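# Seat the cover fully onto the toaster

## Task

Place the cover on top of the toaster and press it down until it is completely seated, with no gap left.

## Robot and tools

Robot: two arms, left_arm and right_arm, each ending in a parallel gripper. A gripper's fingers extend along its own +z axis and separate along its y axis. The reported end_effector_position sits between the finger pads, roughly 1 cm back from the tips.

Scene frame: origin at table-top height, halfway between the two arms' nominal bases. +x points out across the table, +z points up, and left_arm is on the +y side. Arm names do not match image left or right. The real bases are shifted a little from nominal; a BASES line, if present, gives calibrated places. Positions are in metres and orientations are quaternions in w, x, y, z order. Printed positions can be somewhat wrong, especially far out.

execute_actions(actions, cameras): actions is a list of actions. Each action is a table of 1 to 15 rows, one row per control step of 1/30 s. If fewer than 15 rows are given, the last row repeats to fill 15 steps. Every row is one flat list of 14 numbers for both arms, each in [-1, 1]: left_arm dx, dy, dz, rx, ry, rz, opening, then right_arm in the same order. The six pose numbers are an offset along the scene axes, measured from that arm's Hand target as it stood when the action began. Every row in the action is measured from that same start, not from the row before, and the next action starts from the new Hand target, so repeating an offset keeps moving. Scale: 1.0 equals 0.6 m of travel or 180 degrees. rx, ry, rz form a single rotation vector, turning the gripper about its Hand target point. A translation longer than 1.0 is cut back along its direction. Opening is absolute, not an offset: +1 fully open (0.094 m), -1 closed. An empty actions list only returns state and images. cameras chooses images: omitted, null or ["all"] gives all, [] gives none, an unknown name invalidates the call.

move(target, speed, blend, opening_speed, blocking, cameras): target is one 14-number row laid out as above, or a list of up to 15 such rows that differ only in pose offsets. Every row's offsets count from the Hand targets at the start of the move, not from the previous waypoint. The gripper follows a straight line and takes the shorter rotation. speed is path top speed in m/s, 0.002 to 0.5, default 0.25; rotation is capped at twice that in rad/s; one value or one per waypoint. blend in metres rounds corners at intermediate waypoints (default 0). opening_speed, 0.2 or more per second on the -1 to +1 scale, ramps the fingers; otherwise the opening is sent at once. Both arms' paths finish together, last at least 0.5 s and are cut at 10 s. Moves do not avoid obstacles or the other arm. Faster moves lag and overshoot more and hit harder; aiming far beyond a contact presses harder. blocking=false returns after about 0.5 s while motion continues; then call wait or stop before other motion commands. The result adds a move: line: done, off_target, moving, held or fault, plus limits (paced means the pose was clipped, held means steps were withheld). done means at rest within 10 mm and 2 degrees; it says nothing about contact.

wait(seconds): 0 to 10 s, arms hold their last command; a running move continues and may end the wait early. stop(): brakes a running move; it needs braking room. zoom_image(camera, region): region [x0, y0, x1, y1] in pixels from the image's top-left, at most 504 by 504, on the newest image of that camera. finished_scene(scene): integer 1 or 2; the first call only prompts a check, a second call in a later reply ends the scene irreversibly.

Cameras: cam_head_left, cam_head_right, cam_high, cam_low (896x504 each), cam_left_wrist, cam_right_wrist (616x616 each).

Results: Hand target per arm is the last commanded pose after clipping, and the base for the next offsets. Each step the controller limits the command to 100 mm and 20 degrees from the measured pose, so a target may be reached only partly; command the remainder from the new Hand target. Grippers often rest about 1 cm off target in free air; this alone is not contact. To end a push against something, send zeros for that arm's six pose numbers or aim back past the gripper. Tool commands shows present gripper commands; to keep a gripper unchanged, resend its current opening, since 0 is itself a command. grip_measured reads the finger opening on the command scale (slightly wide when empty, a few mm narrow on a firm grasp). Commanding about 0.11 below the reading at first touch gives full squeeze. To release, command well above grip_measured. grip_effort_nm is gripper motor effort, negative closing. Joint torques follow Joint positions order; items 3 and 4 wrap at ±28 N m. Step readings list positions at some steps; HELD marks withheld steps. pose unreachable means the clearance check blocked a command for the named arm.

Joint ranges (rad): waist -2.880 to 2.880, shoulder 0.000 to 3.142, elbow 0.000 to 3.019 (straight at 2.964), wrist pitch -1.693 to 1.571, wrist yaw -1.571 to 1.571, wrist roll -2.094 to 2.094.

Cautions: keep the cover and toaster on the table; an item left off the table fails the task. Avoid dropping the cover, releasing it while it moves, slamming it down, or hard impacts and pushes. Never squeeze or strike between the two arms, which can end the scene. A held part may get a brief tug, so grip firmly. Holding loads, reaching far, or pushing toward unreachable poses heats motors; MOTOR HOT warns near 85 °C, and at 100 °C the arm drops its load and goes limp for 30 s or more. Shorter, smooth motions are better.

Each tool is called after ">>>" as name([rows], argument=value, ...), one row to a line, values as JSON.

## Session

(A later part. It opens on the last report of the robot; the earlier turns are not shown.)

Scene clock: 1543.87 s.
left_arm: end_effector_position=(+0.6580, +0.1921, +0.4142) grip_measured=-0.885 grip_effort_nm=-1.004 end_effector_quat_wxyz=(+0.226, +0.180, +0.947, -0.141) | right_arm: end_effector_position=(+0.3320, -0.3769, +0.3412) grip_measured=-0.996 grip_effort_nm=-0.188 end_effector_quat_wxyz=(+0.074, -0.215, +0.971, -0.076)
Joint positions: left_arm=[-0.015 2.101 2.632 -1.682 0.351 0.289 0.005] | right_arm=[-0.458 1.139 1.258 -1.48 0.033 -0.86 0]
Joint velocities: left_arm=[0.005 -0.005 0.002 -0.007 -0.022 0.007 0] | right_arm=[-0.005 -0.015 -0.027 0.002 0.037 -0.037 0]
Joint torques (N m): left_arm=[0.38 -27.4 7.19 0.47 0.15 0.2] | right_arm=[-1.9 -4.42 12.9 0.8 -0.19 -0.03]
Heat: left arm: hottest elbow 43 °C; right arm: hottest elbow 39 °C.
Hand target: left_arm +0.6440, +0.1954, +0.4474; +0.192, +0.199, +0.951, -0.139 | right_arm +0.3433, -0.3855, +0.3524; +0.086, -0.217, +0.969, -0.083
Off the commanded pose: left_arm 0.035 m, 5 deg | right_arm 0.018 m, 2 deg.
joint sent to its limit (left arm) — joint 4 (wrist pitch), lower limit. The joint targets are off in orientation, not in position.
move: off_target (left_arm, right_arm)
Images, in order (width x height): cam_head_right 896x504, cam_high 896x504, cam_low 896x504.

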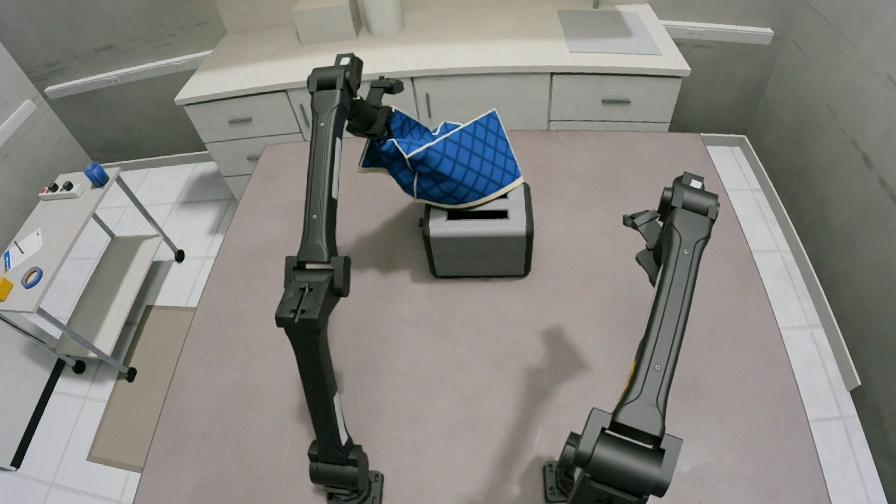

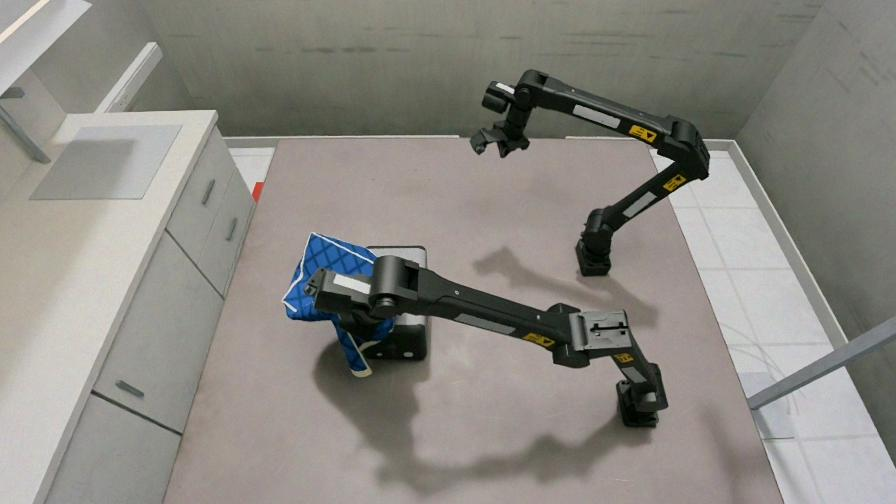

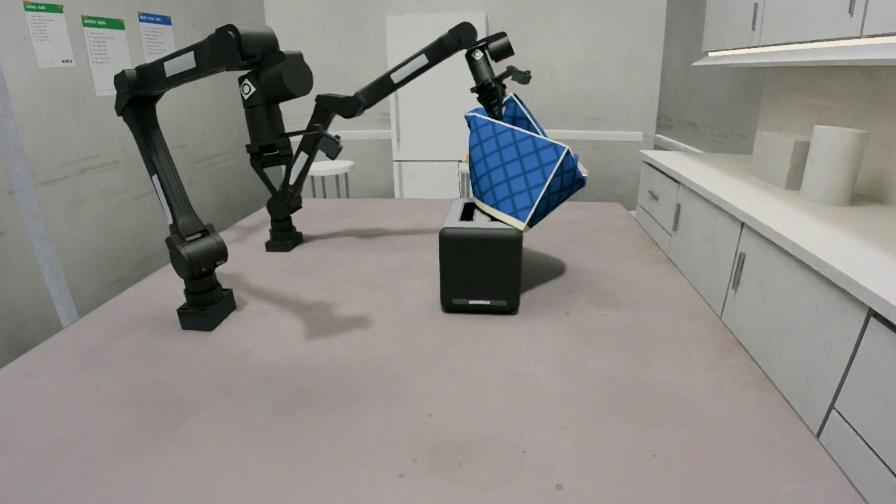

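>>> move([
  [0,-0.1,0.15,-0.03,0,-0.08,-0.885,0,0,0,0,0,0,-1],
  [-0.15,-0.5,0.15,-0.03,0,-0.1,-0.885,0,0,0,0,0,0,-1],
  [-0.08,-0.64,0.14,-0.03,0,-0.1,-0.885,0,0,0,0,0,0,-1],
  [-0.08,-0.64,-0.05,-0.03,0,-0.1,-0.885,0,0,0,0,0,0,-1],
], cameras=["cam_head_right","cam_low","cam_high"])

Scene clock: 1553.37 s.
left_arm: end_effector_position=(+0.5960, -0.1854, +0.3947) grip_measured=-0.879 grip_effort_nm=-0.676 end_effector_quat_wxyz=(+0.231, +0.309, +0.893, -0.233) | right_arm: end_effector_position=(+0.3320, -0.3769, +0.3412) grip_measured=-0.996 grip_effort_nm=-0.203 end_effector_quat_wxyz=(+0.074, -0.215, +0.971, -0.076)
Joint positions: left_arm=[-0.539 2.297 2.878 -1.571 0.351 0.027 0.006] | right_arm=[-0.458 1.139 1.258 -1.48 0.033 -0.86 0]
Joint velocities: left_arm=[0.015 -0.015 -0.012 -0.007 -0.007 0.051 0.01] | right_arm=[-0.005 -0.005 -0.007 -0.002 -0.007 -0.037 0]
Joint torques (N m): left_arm=[-0.21 -25.11 9.57 0.58 0.1 0.2] | right_arm=[-1.79 -4.48 12.9 0.77 -0.19 -0.03]
Heat: left arm: hottest elbow 43 °C; right arm: hottest elbow 40 °C.
Hand target: left_arm +0.5947, -0.1872, +0.4110; +0.173, +0.337, +0.901, -0.211 | right_arm +0.3433, -0.3855, +0.3524; +0.086, -0.217, +0.969, -0.083
Off the commanded pose: left_arm 0.023 m, 7 deg | right_arm 0.018 m, 2 deg.
elbow stopped short (left arm): the move would have taken joint 3 (elbow) straighter than the controller allows.
move: off_target (left_arm, right_arm); limits=paced
Images, in order (width x height): cam_head_right 896x504, cam_high 896x504, cam_low 896x504.

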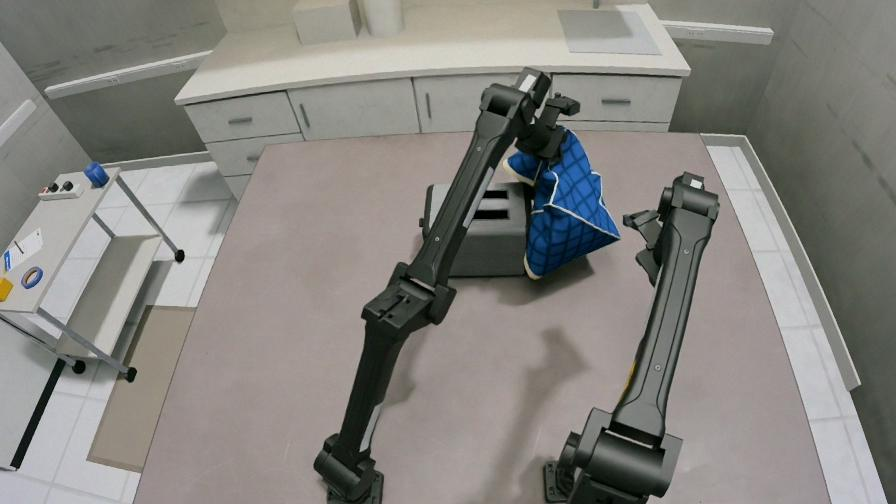

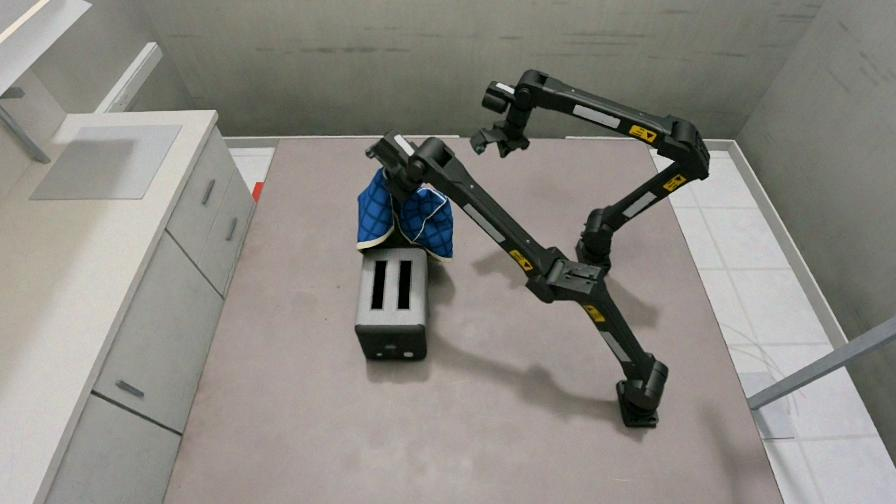

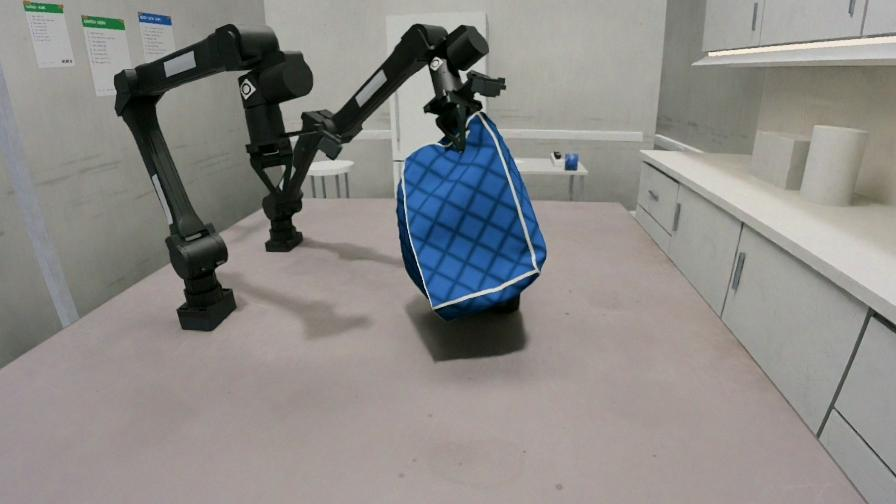

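>>> move([
  [0.03,0.18,0.1,0,0,0.04,-0.885,0,0,0,0,0,0,-1],
  [0.06,0.36,0.05,0,0,0.08,-0.885,0,0,0,0,0,0,-1],
], speed=0.15, cameras=["cam_head_right","cam_low","cam_high"])

Scene clock: 1563.50 s.
left_arm: end_effector_position=(+0.6434, +0.0177, +0.4051) grip_measured=-0.881 grip_effort_nm=-0.926 end_effector_quat_wxyz=(+0.204, +0.209, +0.937, -0.193) | right_arm: end_effector_position=(+0.3320, -0.3769, +0.3412) grip_measured=-0.996 grip_effort_nm=-0.203 end_effector_quat_wxyz=(+0.074, -0.215, +0.971, -0.076)
Joint positions: left_arm=[-0.26 2.185 2.743 -1.682 0.364 0.1 0.006] | right_arm=[-0.458 1.139 1.258 -1.48 0.033 -0.86 0]
Joint velocities: left_arm=[-0.005 0.015 -0.007 -0.007 0.095 -0.007 -0.003] | right_arm=[0.005 -0.005 0.012 0.012 -0.007 -0.095 0]
Joint torques (N m): left_arm=[0.15 -29.04 7.25 0.35 0.29 0.23] | right_arm=[-1.73 -4.31 12.88 0.79 -0.19 -0.03]
Heat: left arm: hottest elbow 43 °C; right arm: hottest elbow 40 °C.
Hand target: left_arm +0.6304, +0.0279, +0.4438; +0.200, +0.220, +0.936, -0.188 | right_arm +0.3433, -0.3855, +0.3524; +0.086, -0.217, +0.969, -0.083
Off the commanded pose: left_arm 0.040 m, 2 deg | right_arm 0.018 m, 2 deg.
elbow stopped short (left arm): the move would have taken joint 3 (elbow) straighter than the controller allows.
joint sent to its limit (left arm) — joint 4 (wrist pitch), lower limit. The joint targets are off in orientation, not in position.
move: off_target (left_arm, right_arm)
Images, in order (width x height): cam_head_right 896x504, cam_high 896x504, cam_low 896x504.

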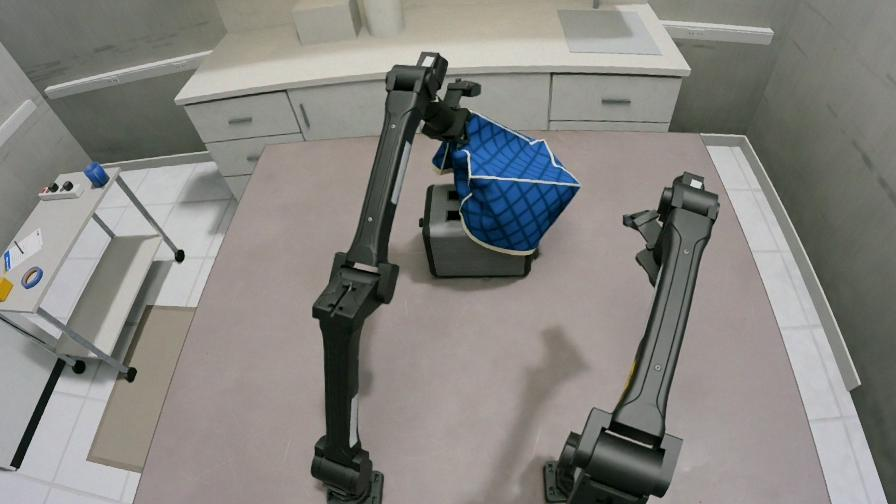

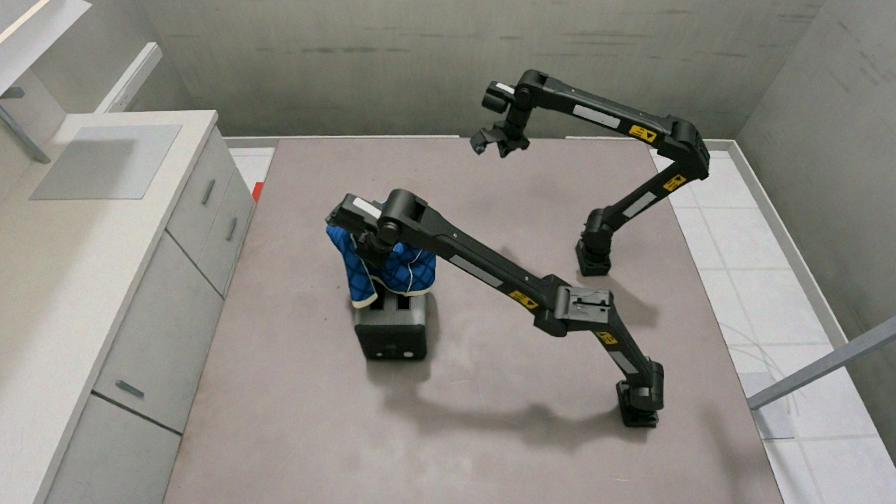

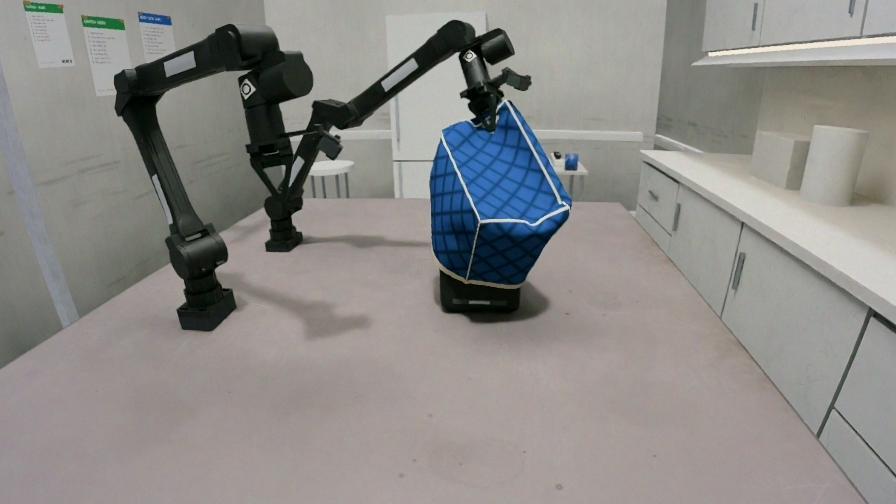

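>>> move([
  [0,0,0,0,0,0,-0.885,0,0,0.1,0,0,0,-1],
  [0,0,0,0,0,0,-0.885,0.45,0.3,0.1,0,0,-0.06,-1],
  [0,0,0,0,0,0,-0.885,0.45,0.35,-0.18,0,0,-0.06,-1],
], cameras=["cam_head_right","cam_low","cam_right_wrist"])

Scene clock: 1574.57 s.
left_arm: end_effector_position=(+0.6434, +0.0177, +0.4025) grip_measured=-0.879 grip_effort_nm=-0.696 end_effector_quat_wxyz=(+0.201, +0.209, +0.938, -0.193) | right_arm: end_effector_position=(+0.6127, -0.1795, +0.2543) grip_measured=-0.996 grip_effort_nm=-0.188 end_effector_quat_wxyz=(+0.087, -0.123, +0.985, -0.083)
Joint positions: left_arm=[-0.26 2.185 2.737 -1.682 0.364 0.101 0.006] | right_arm=[0.088 1.816 1.762 -1.34 0.165 -0.138 0]
Joint velocities: left_arm=[-0.005 0.005 0.002 -0.007 -0.037 0.022 0.009] | right_arm=[-0.005 0.005 0.007 0.007 -0.051 0.037 0]
Joint torques (N m): left_arm=[0.62 -28.69 7.5 0.4 0.28 0.2] | right_arm=[0.21 -14.56 7.97 0.84 0.31 0.29]
Heat: left arm: hottest shoulder 43 °C; right arm: hottest elbow 41 °C.
Hand target: left_arm +0.6305, +0.0279, +0.4438; +0.200, +0.220, +0.936, -0.188 | right_arm +0.6116, -0.1715, +0.2427; +0.081, -0.124, +0.985, -0.083
Off the commanded pose: left_arm 0.045 m, 1 deg | right_arm 0.011 m, 1 deg.
joint sent to its limit (left arm) — joint 4 (wrist pitch), lower limit. The joint targets are off in orientation, not in position.
move: off_target (left_arm, right_arm)
Images, in order (width x height): cam_head_right 896x504, cam_low 896x504, cam_right_wrist 616x616.

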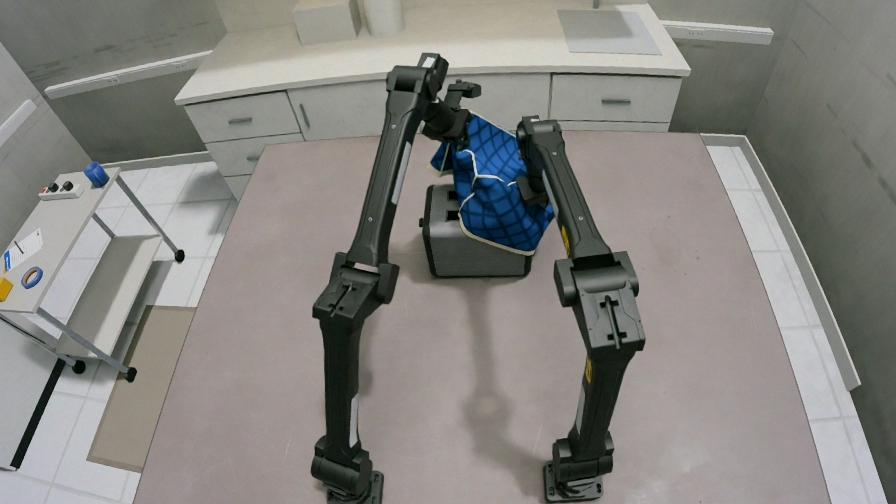

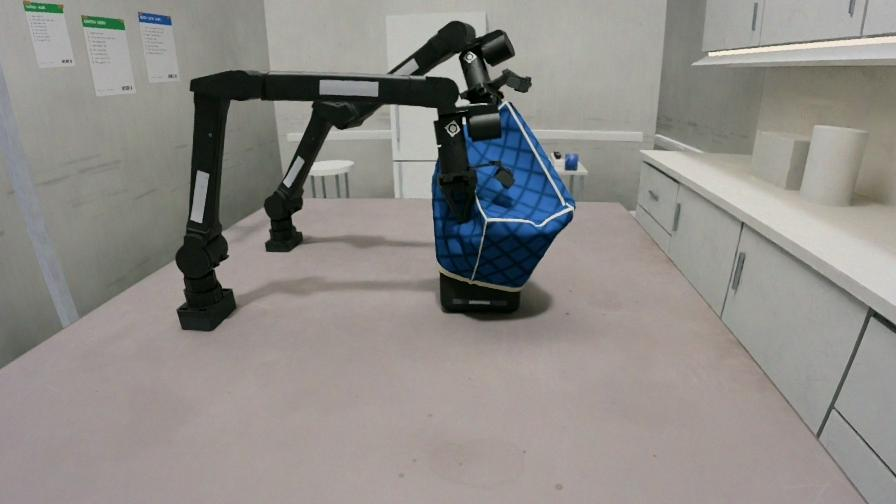

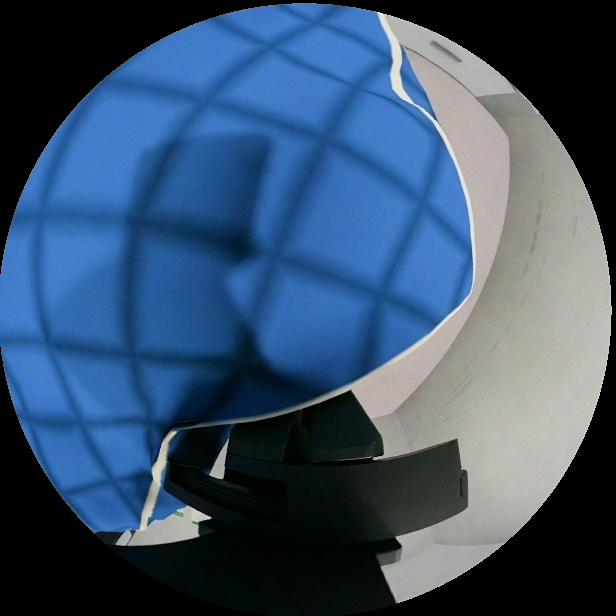

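>>> move([
  [0,0,0,0,0,0,-0.885,0,-0.03,0.15,0,0,0,-1],
  [0,0,0,0,0,0,-0.885,0.1,0.0,0.15,0,0,0,-1],
  [0,0,0,0,0,0,-0.885,0.1,0.02,-0.08,0,0,0,-1],
], cameras=["cam_head_right","cam_low","cam_right_wrist"])

Scene clock: 1583.27 s.
left_arm: end_effector_position=(+0.6415, +0.0160, +0.3935) grip_measured=-0.885 grip_effort_nm=-1.009 end_effector_quat_wxyz=(+0.189, +0.208, +0.940, -0.194) | right_arm: end_effector_position=(+0.6772, -0.1657, +0.2265) grip_measured=-0.996 grip_effort_nm=-0.198 end_effector_quat_wxyz=(+0.109, -0.123, +0.983, -0.085)
Joint positions: left_arm=[-0.262 2.184 2.716 -1.686 0.367 0.101 0.005] | right_arm=[0.098 1.98 1.928 -1.299 0.171 -0.132 0]
Joint velocities: left_arm=[0.015 -0.005 -0.002 -0.022 0.022 -0.022 0] | right_arm=[-0.015 -0.005 -0.017 0.022 0.051 0.007 -0.001]
Joint torques (N m): left_arm=[0.91 -29.33 8.39 0.5 0.16 0.21] | right_arm=[0.03 -15.33 6.5 0.57 0.12 0.31]
Heat: left arm: hottest shoulder 44 °C; right arm: hottest elbow 40 °C.
Hand target: left_arm +0.6305, +0.0281, +0.4438; +0.200, +0.220, +0.936, -0.188 | right_arm +0.6705, -0.1595, +0.1934; +0.081, -0.124, +0.985, -0.083
Off the commanded pose: left_arm 0.053 m, 2 deg | right_arm 0.033 m, 3 deg.
joint sent to its limit (left arm) — joint 4 (wrist pitch), lower limit. The joint targets are off in orientation, not in position.
move: off_target (left_arm, right_arm)
Images, in order (width x height): cam_head_right 896x504, cam_low 896x504, cam_right_wrist 616x616.

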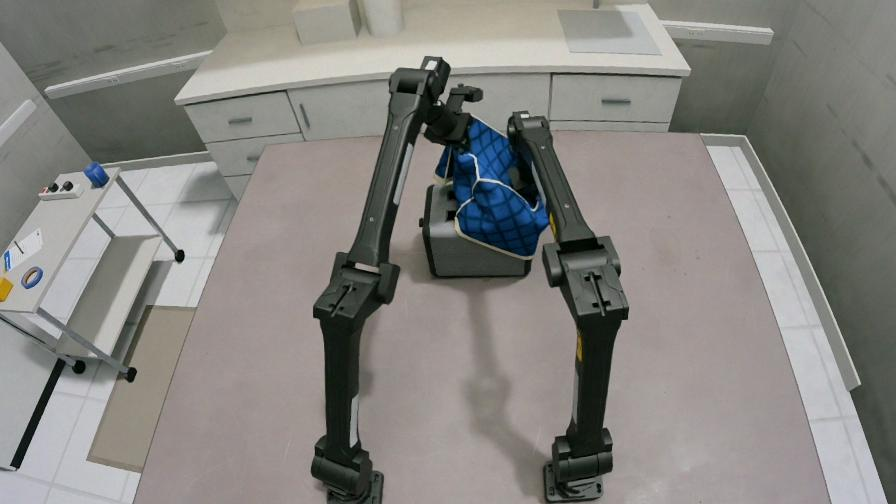

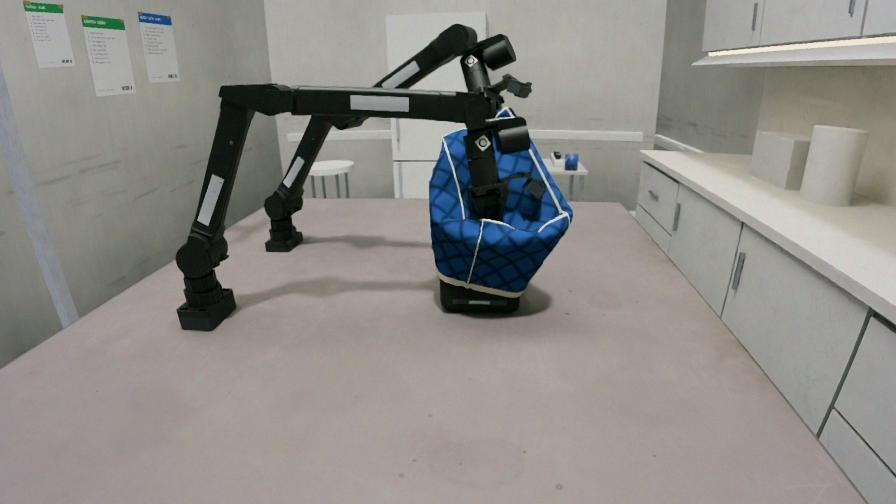

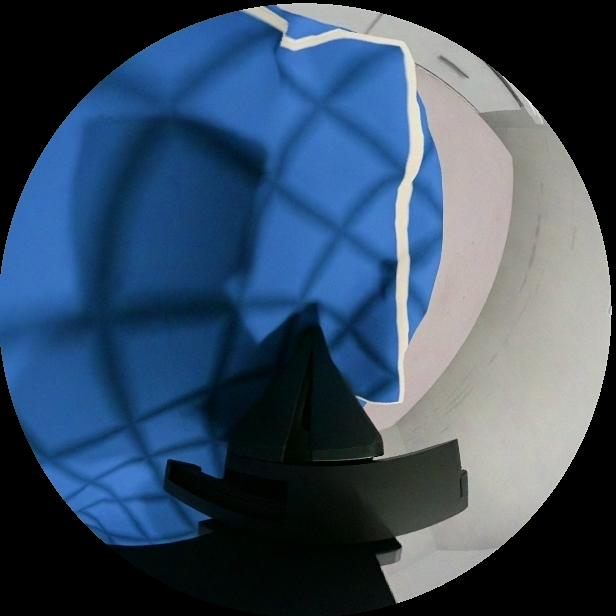

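>>> move([
  [0.03,0.12,-0.05,0.04,0,0.05,-0.885,0.0,0.04,-0.0,0,0,0,-1],
  [0.04,0.27,-0.12,0.08,0,0.08,-0.885,0.0,0.05,0.0,0,0,0,-1],
], speed=0.12, cameras=["cam_head_right","cam_low","cam_high"])

Scene clock: 1590.17 s.
left_arm: end_effector_position=(+0.6440, +0.1127, +0.3192) grip_measured=-0.884 grip_effort_nm=-1.028 end_effector_quat_wxyz=(+0.139, +0.161, +0.974, -0.073) | right_arm: end_effector_position=(+0.6729, -0.1310, +0.2304) grip_measured=-0.996 grip_effort_nm=-0.198 end_effector_quat_wxyz=(+0.116, -0.126, +0.981, -0.085)
Joint positions: left_arm=[-0.181 2.075 2.37 -1.584 0.141 0.132 0.005] | right_arm=[0.153 1.975 1.928 -1.299 0.183 -0.087 0]
Joint velocities: left_arm=[-0.015 -0.015 -0.007 0.017 -0.081 0.007 -0.001] | right_arm=[-0.005 -0.015 -0.007 -0.007 0.022 0.066 0.001]
Joint torques (N m): left_arm=[7.18 -29.33 8.43 1.28 -1.61 0.3] | right_arm=[-0.97 -13.68 8.61 -0.01 -0.1 0.32]
Heat: left arm: hottest shoulder 45 °C; right arm: hottest elbow 39 °C.
Hand target: left_arm +0.6554, +0.1906, +0.3737; +0.196, +0.124, +0.972, -0.043 | right_arm +0.6704, -0.1293, +0.1933; +0.081, -0.124, +0.986, -0.082
Off the commanded pose: left_arm 0.094 m, 8 deg | right_arm 0.037 m, 4 deg.
move: off_target (left_arm, right_arm); limits=paced
Images, in order (width x height): cam_head_right 896x504, cam_high 896x504, cam_low 896x504.

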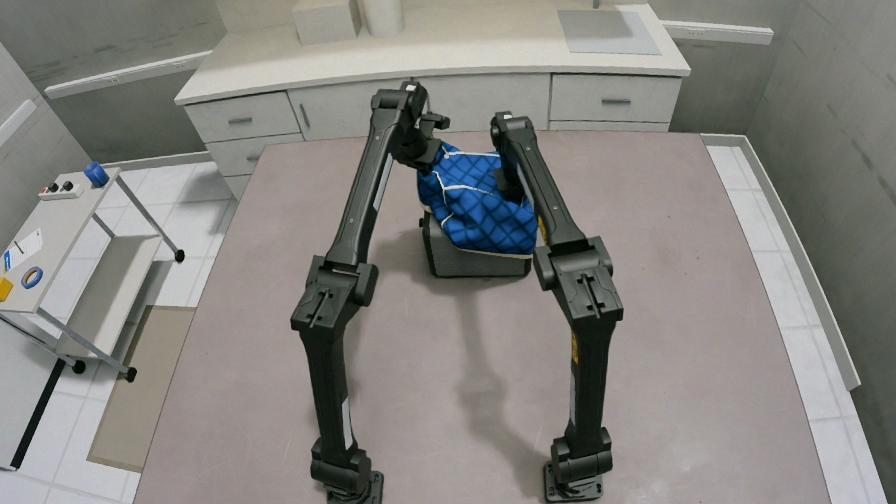

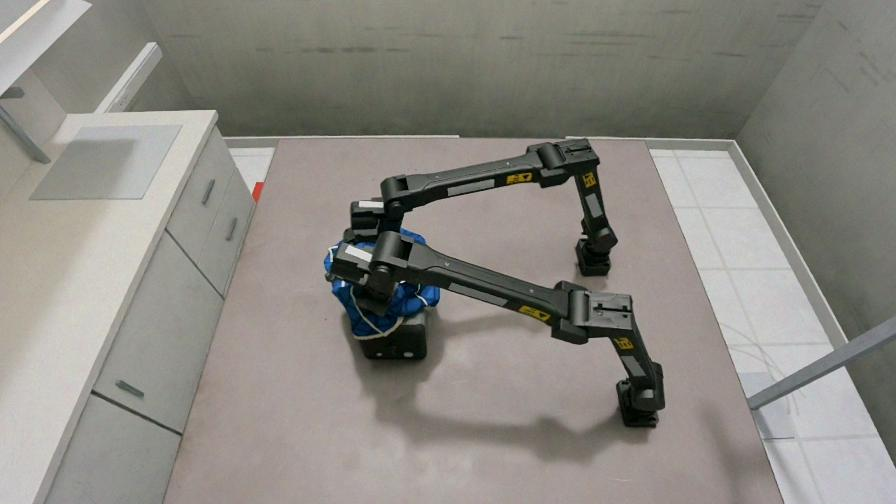

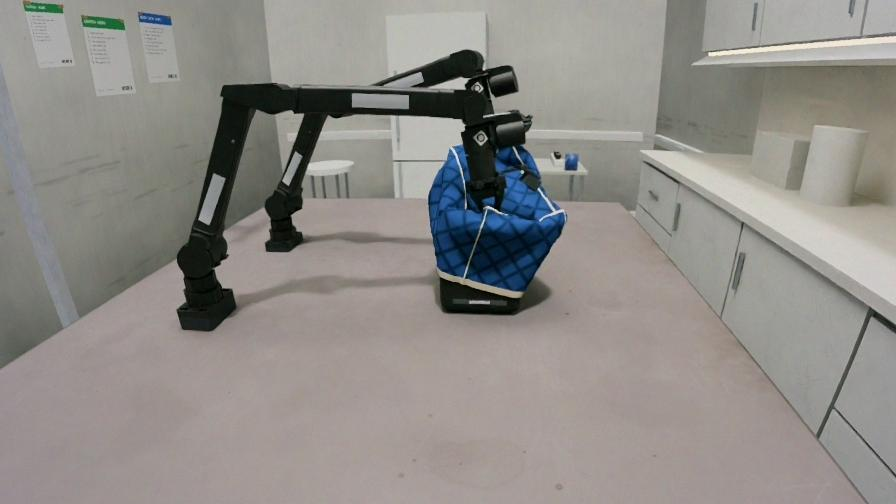

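>>> move([
  [0.0,0.1,0.05,0.04,0,0.0,-0.885,0.0,-0.04,-0.03,0,0,0,-1],
  [0.0,0.15,0.0,0.06,0,0,-0.885,0.0,-0.04,-0.03,0,0,0,-1],
  [0.0,0.12,-0.15,0.0,0,0,-0.885,0.0,-0.04,-0.03,0,0,0,-1],
], speed=0.12, cameras=["cam_head_right","cam_low","cam_high"])

Scene clock: 1597.63 s.
left_arm: end_effector_position=(+0.6411, +0.1402, +0.2820) grip_measured=-0.884 grip_effort_nm=-1.028 end_effector_quat_wxyz=(+0.190, +0.177, +0.962, -0.083) | right_arm: end_effector_position=(+0.6776, -0.1235, +0.2313) grip_measured=-0.996 grip_effort_nm=-0.198 end_effector_quat_wxyz=(+0.136, -0.129, +0.980, -0.068)
Joint positions: left_arm=[-0.132 1.932 2.021 -1.282 0.184 0.203 0.005] | right_arm=[0.155 1.963 1.907 -1.249 0.151 -0.091 0]
Joint velocities: left_arm=[0.005 -0.005 -0.007 0.002 -0.022 -0.007 0] | right_arm=[-0.024 -0.015 0.012 -0.002 0.037 -0.022 0.001]
Joint torques (N m): left_arm=[9.47 -23.47 6.68 0.49 -1.86 0.3] | right_arm=[-3.96 -13.57 5.26 0.2 0.8 -0.05]
Heat: left arm: hottest shoulder 43 °C; right arm: hottest elbow 39 °C.
Hand target: left_arm +0.6526, +0.2392, +0.2841; +0.196, +0.124, +0.972, -0.043 | right_arm +0.6703, -0.1534, +0.1756; +0.081, -0.124, +0.986, -0.083
Off the commanded pose: left_arm 0.123 m, 8 deg; position clipped | right_arm 0.064 m, 7 deg.
move: off_target (left_arm, right_arm); limits=paced
Images, in order (width x height): cam_head_right 896x504, cam_high 896x504, cam_low 896x504.

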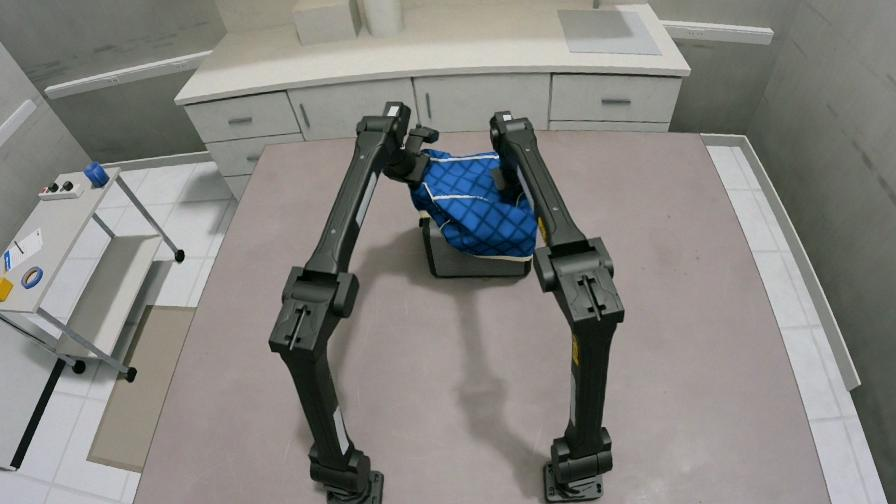

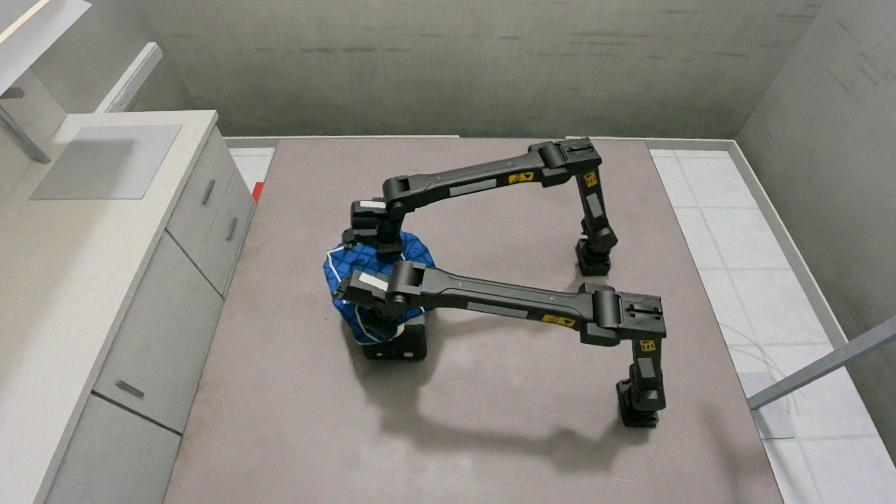

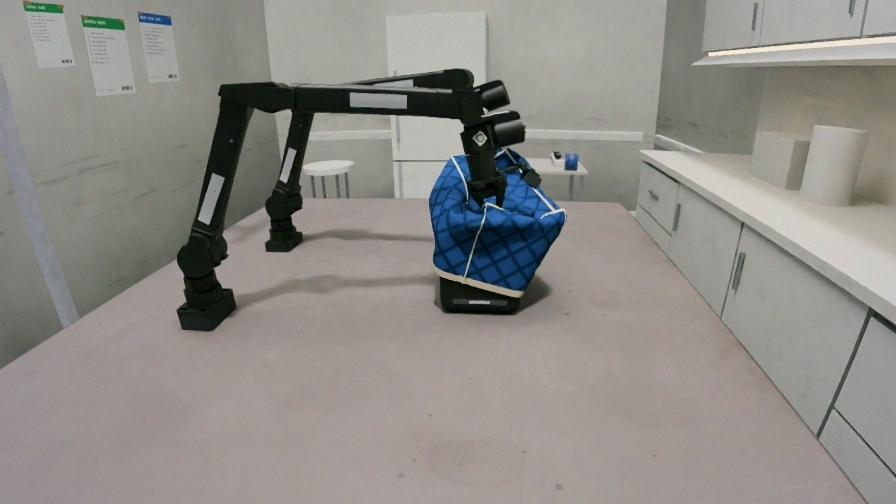

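>>> move([
  [0,-0.07,0.04,0,0,0,-0.885,0,0,0,0,0,0,-1],
  [0,-0.07,0.04,0,0,0,-0.885,0,0.0,0.13,0,0,0,-1],
], speed=0.12)

Scene clock: 1602.53 s.
left_arm: end_effector_position=(+0.6356, +0.1409, +0.2881) grip_measured=-0.884 grip_effort_nm=-1.028 end_effector_quat_wxyz=(+0.179, +0.161, +0.968, -0.071) | right_arm: end_effector_position=(+0.6596, -0.1386, +0.2645) grip_measured=-0.996 grip_effort_nm=-0.193 end_effector_quat_wxyz=(+0.094, -0.127, +0.985, -0.076)
Joint positions: left_arm=[-0.14 1.93 2.04 -1.321 0.15 0.167 0.005] | right_arm=[0.14 1.962 2.005 -1.431 0.16 -0.094 0]
Joint velocities: left_arm=[-0.005 -0.005 -0.002 -0.027 0.037 -0.095 -0.001] | right_arm=[-0.005 0.005 0.017 -0.007 -0.066 -0.007 0]
Joint torques (N m): left_arm=[5.3 -22.07 11.14 -0.05 -1.48 0.07] | right_arm=[-2.67 -13.86 13.07 -0.24 0.54 -0.03]
Heat: left arm: hottest shoulder 42 °C; right arm: hottest elbow 39 °C.
Hand target: left_arm +0.6524, +0.1970, +0.3073; +0.196, +0.124, +0.972, -0.044 | right_arm +0.6715, -0.1534, +0.2535; +0.081, -0.124, +0.986, -0.083
Off the commanded pose: left_arm 0.062 m, 6 deg | right_arm 0.021 m, 2 deg.
move: off_target (left_arm, right_arm)

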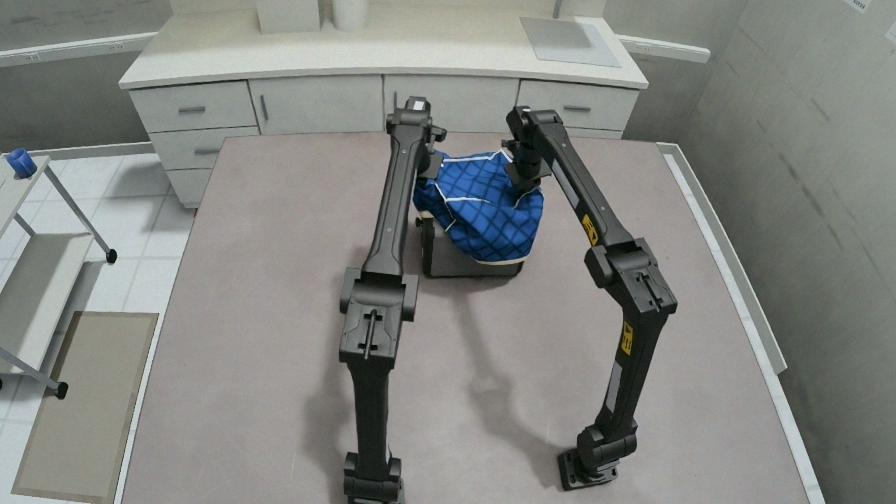

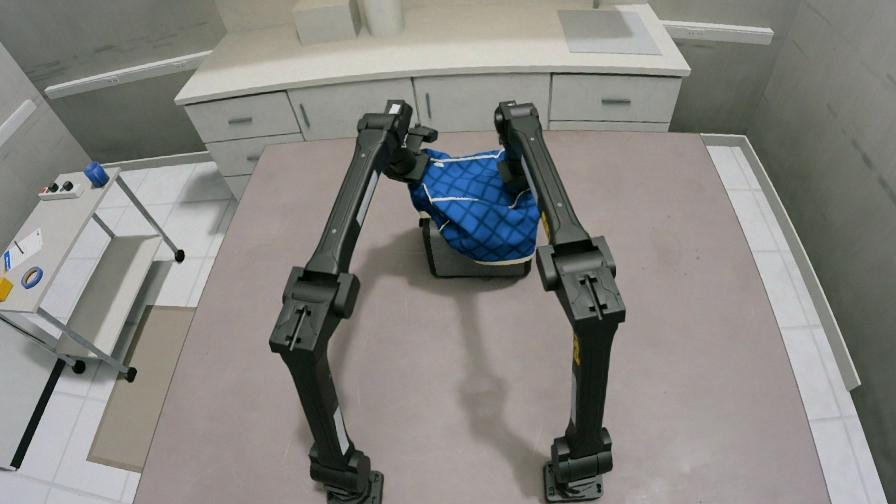

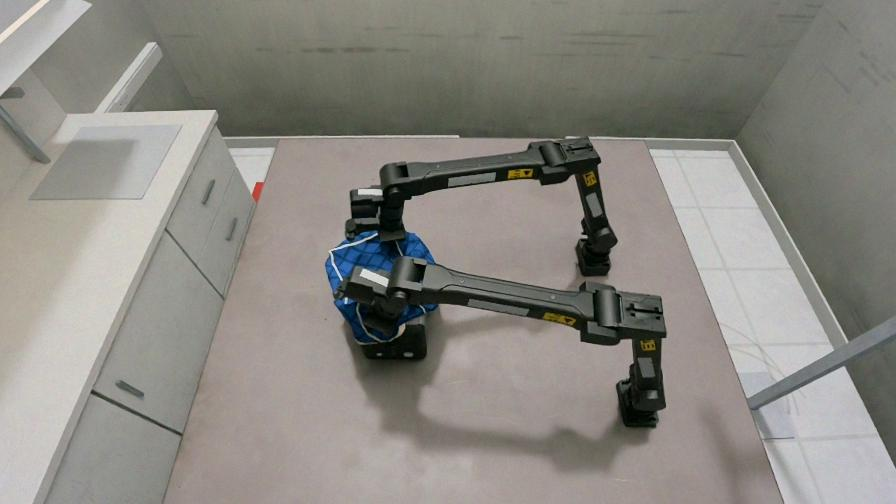

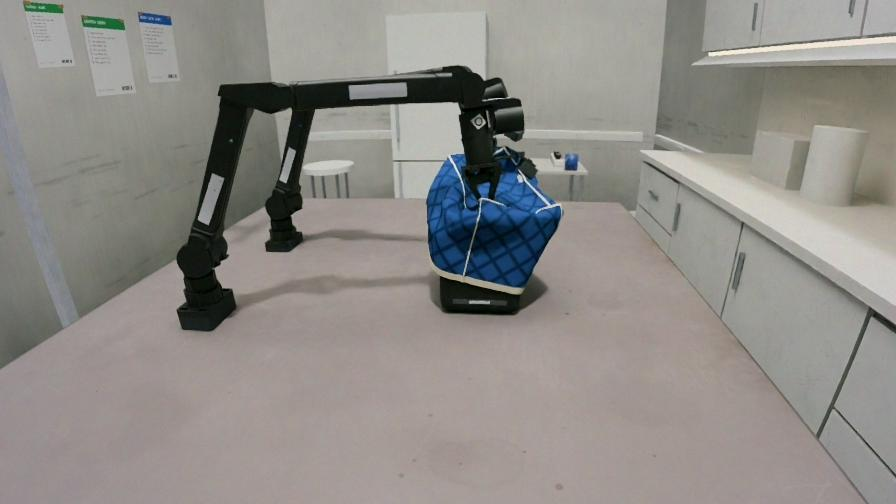

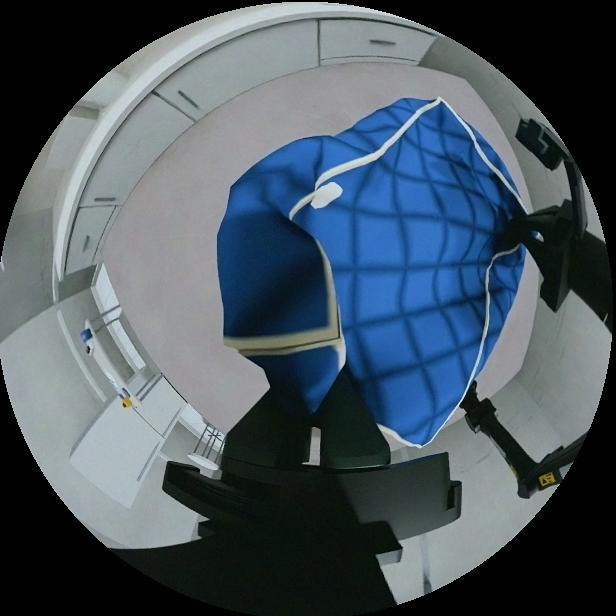

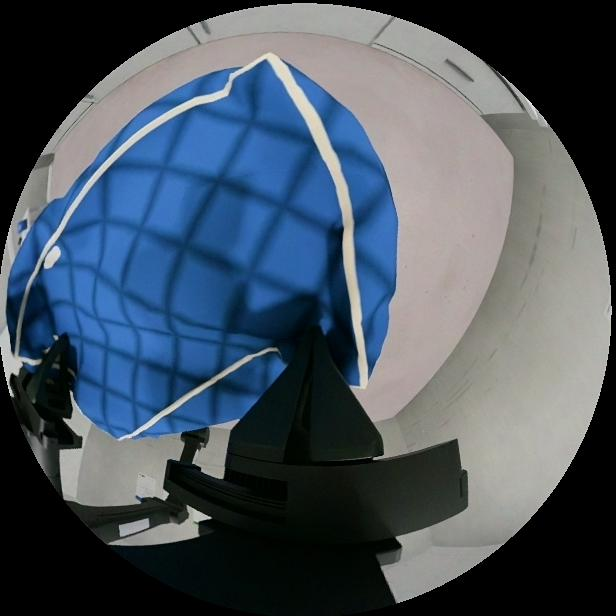

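>>> move([
  [0,0.0,0.03,0,0,0,-0.885,0,0,0.06,0,0,0,-1],
  [0,0.06,0.03,0.0,0,0,-0.885,0,0,0.06,0,0,0,-1],
  [0,0.06,-0.1,0,0,0,-0.885,0,0.0,0.06,0,0,0,-1],
], speed=0.12, cameras=["cam_head_left","cam_high","cam_low","cam_left_wrist"])

Scene clock: 1608.23 s.
left_arm: end_effector_position=(+0.6419, +0.1729, +0.2531) grip_measured=-0.884 grip_effort_nm=-1.028 end_effector_quat_wxyz=(+0.190, +0.153, +0.967, -0.071) | right_arm: end_effector_position=(+0.6591, -0.1445, +0.2968) grip_measured=-0.996 grip_effort_nm=-0.193 end_effector_quat_wxyz=(+0.085, -0.124, +0.985, -0.079)
Joint positions: left_arm=[-0.088 1.916 1.923 -1.202 0.168 0.198 0.005] | right_arm=[0.132 1.982 2.122 -1.546 0.165 -0.095 0]
Joint velocities: left_arm=[-0.005 -0.005 0.002 -0.007 -0.007 -0.007 0.001] | right_arm=[-0.005 -0.005 0.012 -0.002 0.007 0.051 -0.001]
Joint torques (N m): left_arm=[5.71 -22.12 7.24 1.18 -1.27 0.31] | right_arm=[-2.2 -14.27 12.93 0.16 0.36 -0.02]
Heat: left arm: hottest elbow 43 °C; right arm: hottest elbow 40 °C.
Hand target: left_arm +0.6526, +0.2339, +0.2478; +0.196, +0.124, +0.972, -0.043 | right_arm +0.6720, -0.1532, +0.2894; +0.081, -0.124, +0.985, -0.083
Off the commanded pose: left_arm 0.061 m, 5 deg | right_arm 0.017 m, 1 deg.
move: off_target (left_arm, right_arm)
Images, in order (width x height): cam_head_left 896x504, cam_high 896x504, cam_low 896x504, cam_left_wrist 616x616.

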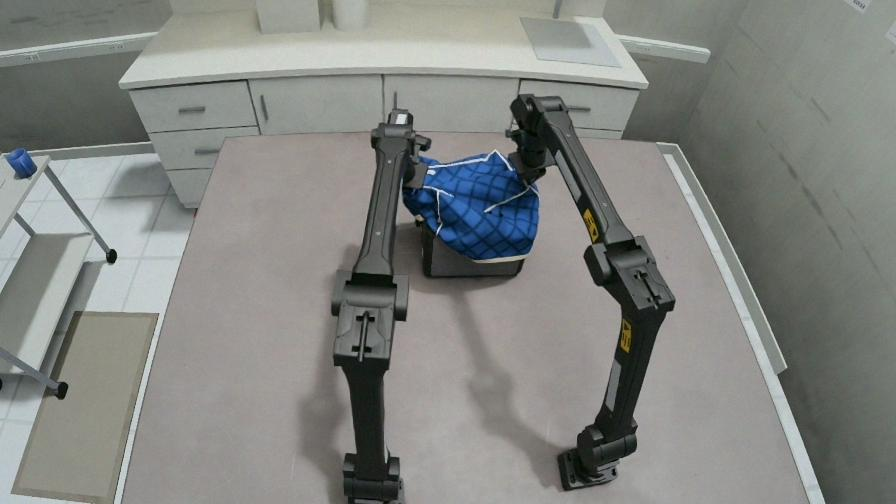

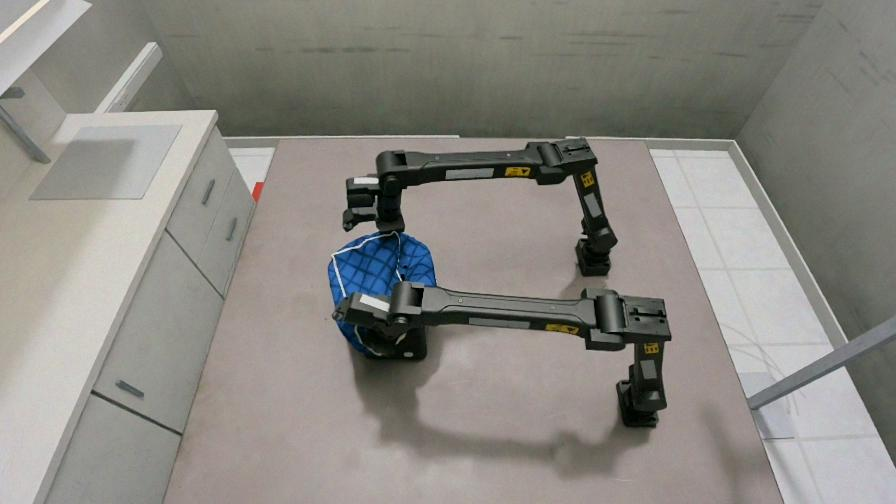

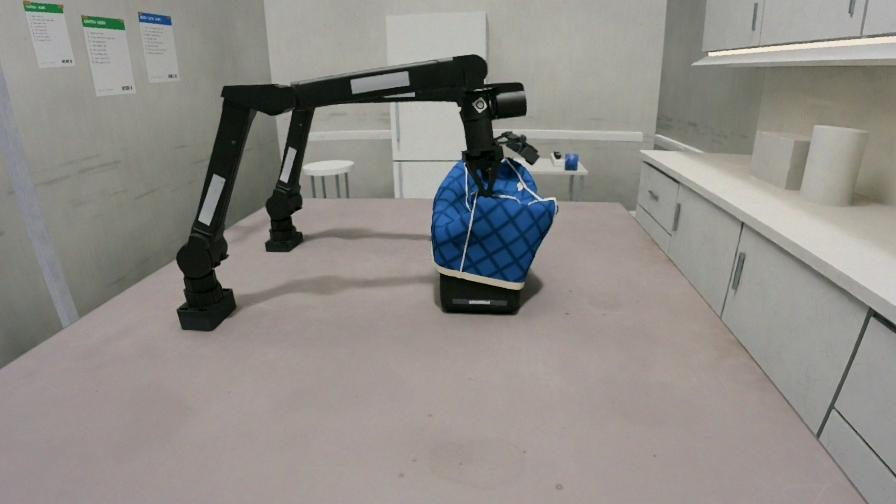

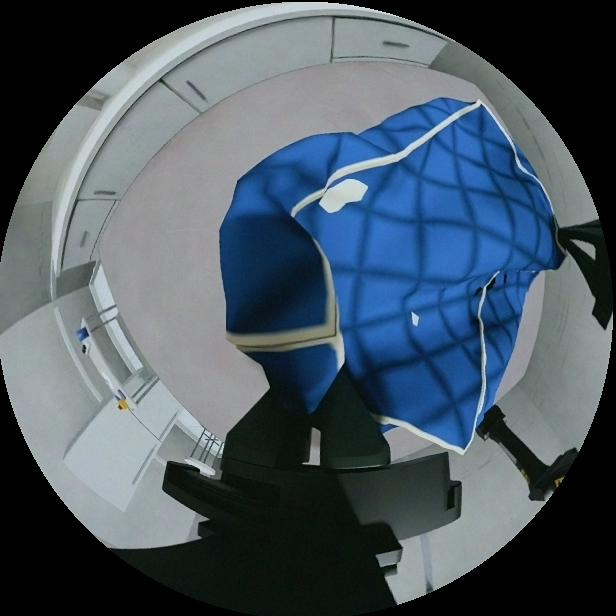

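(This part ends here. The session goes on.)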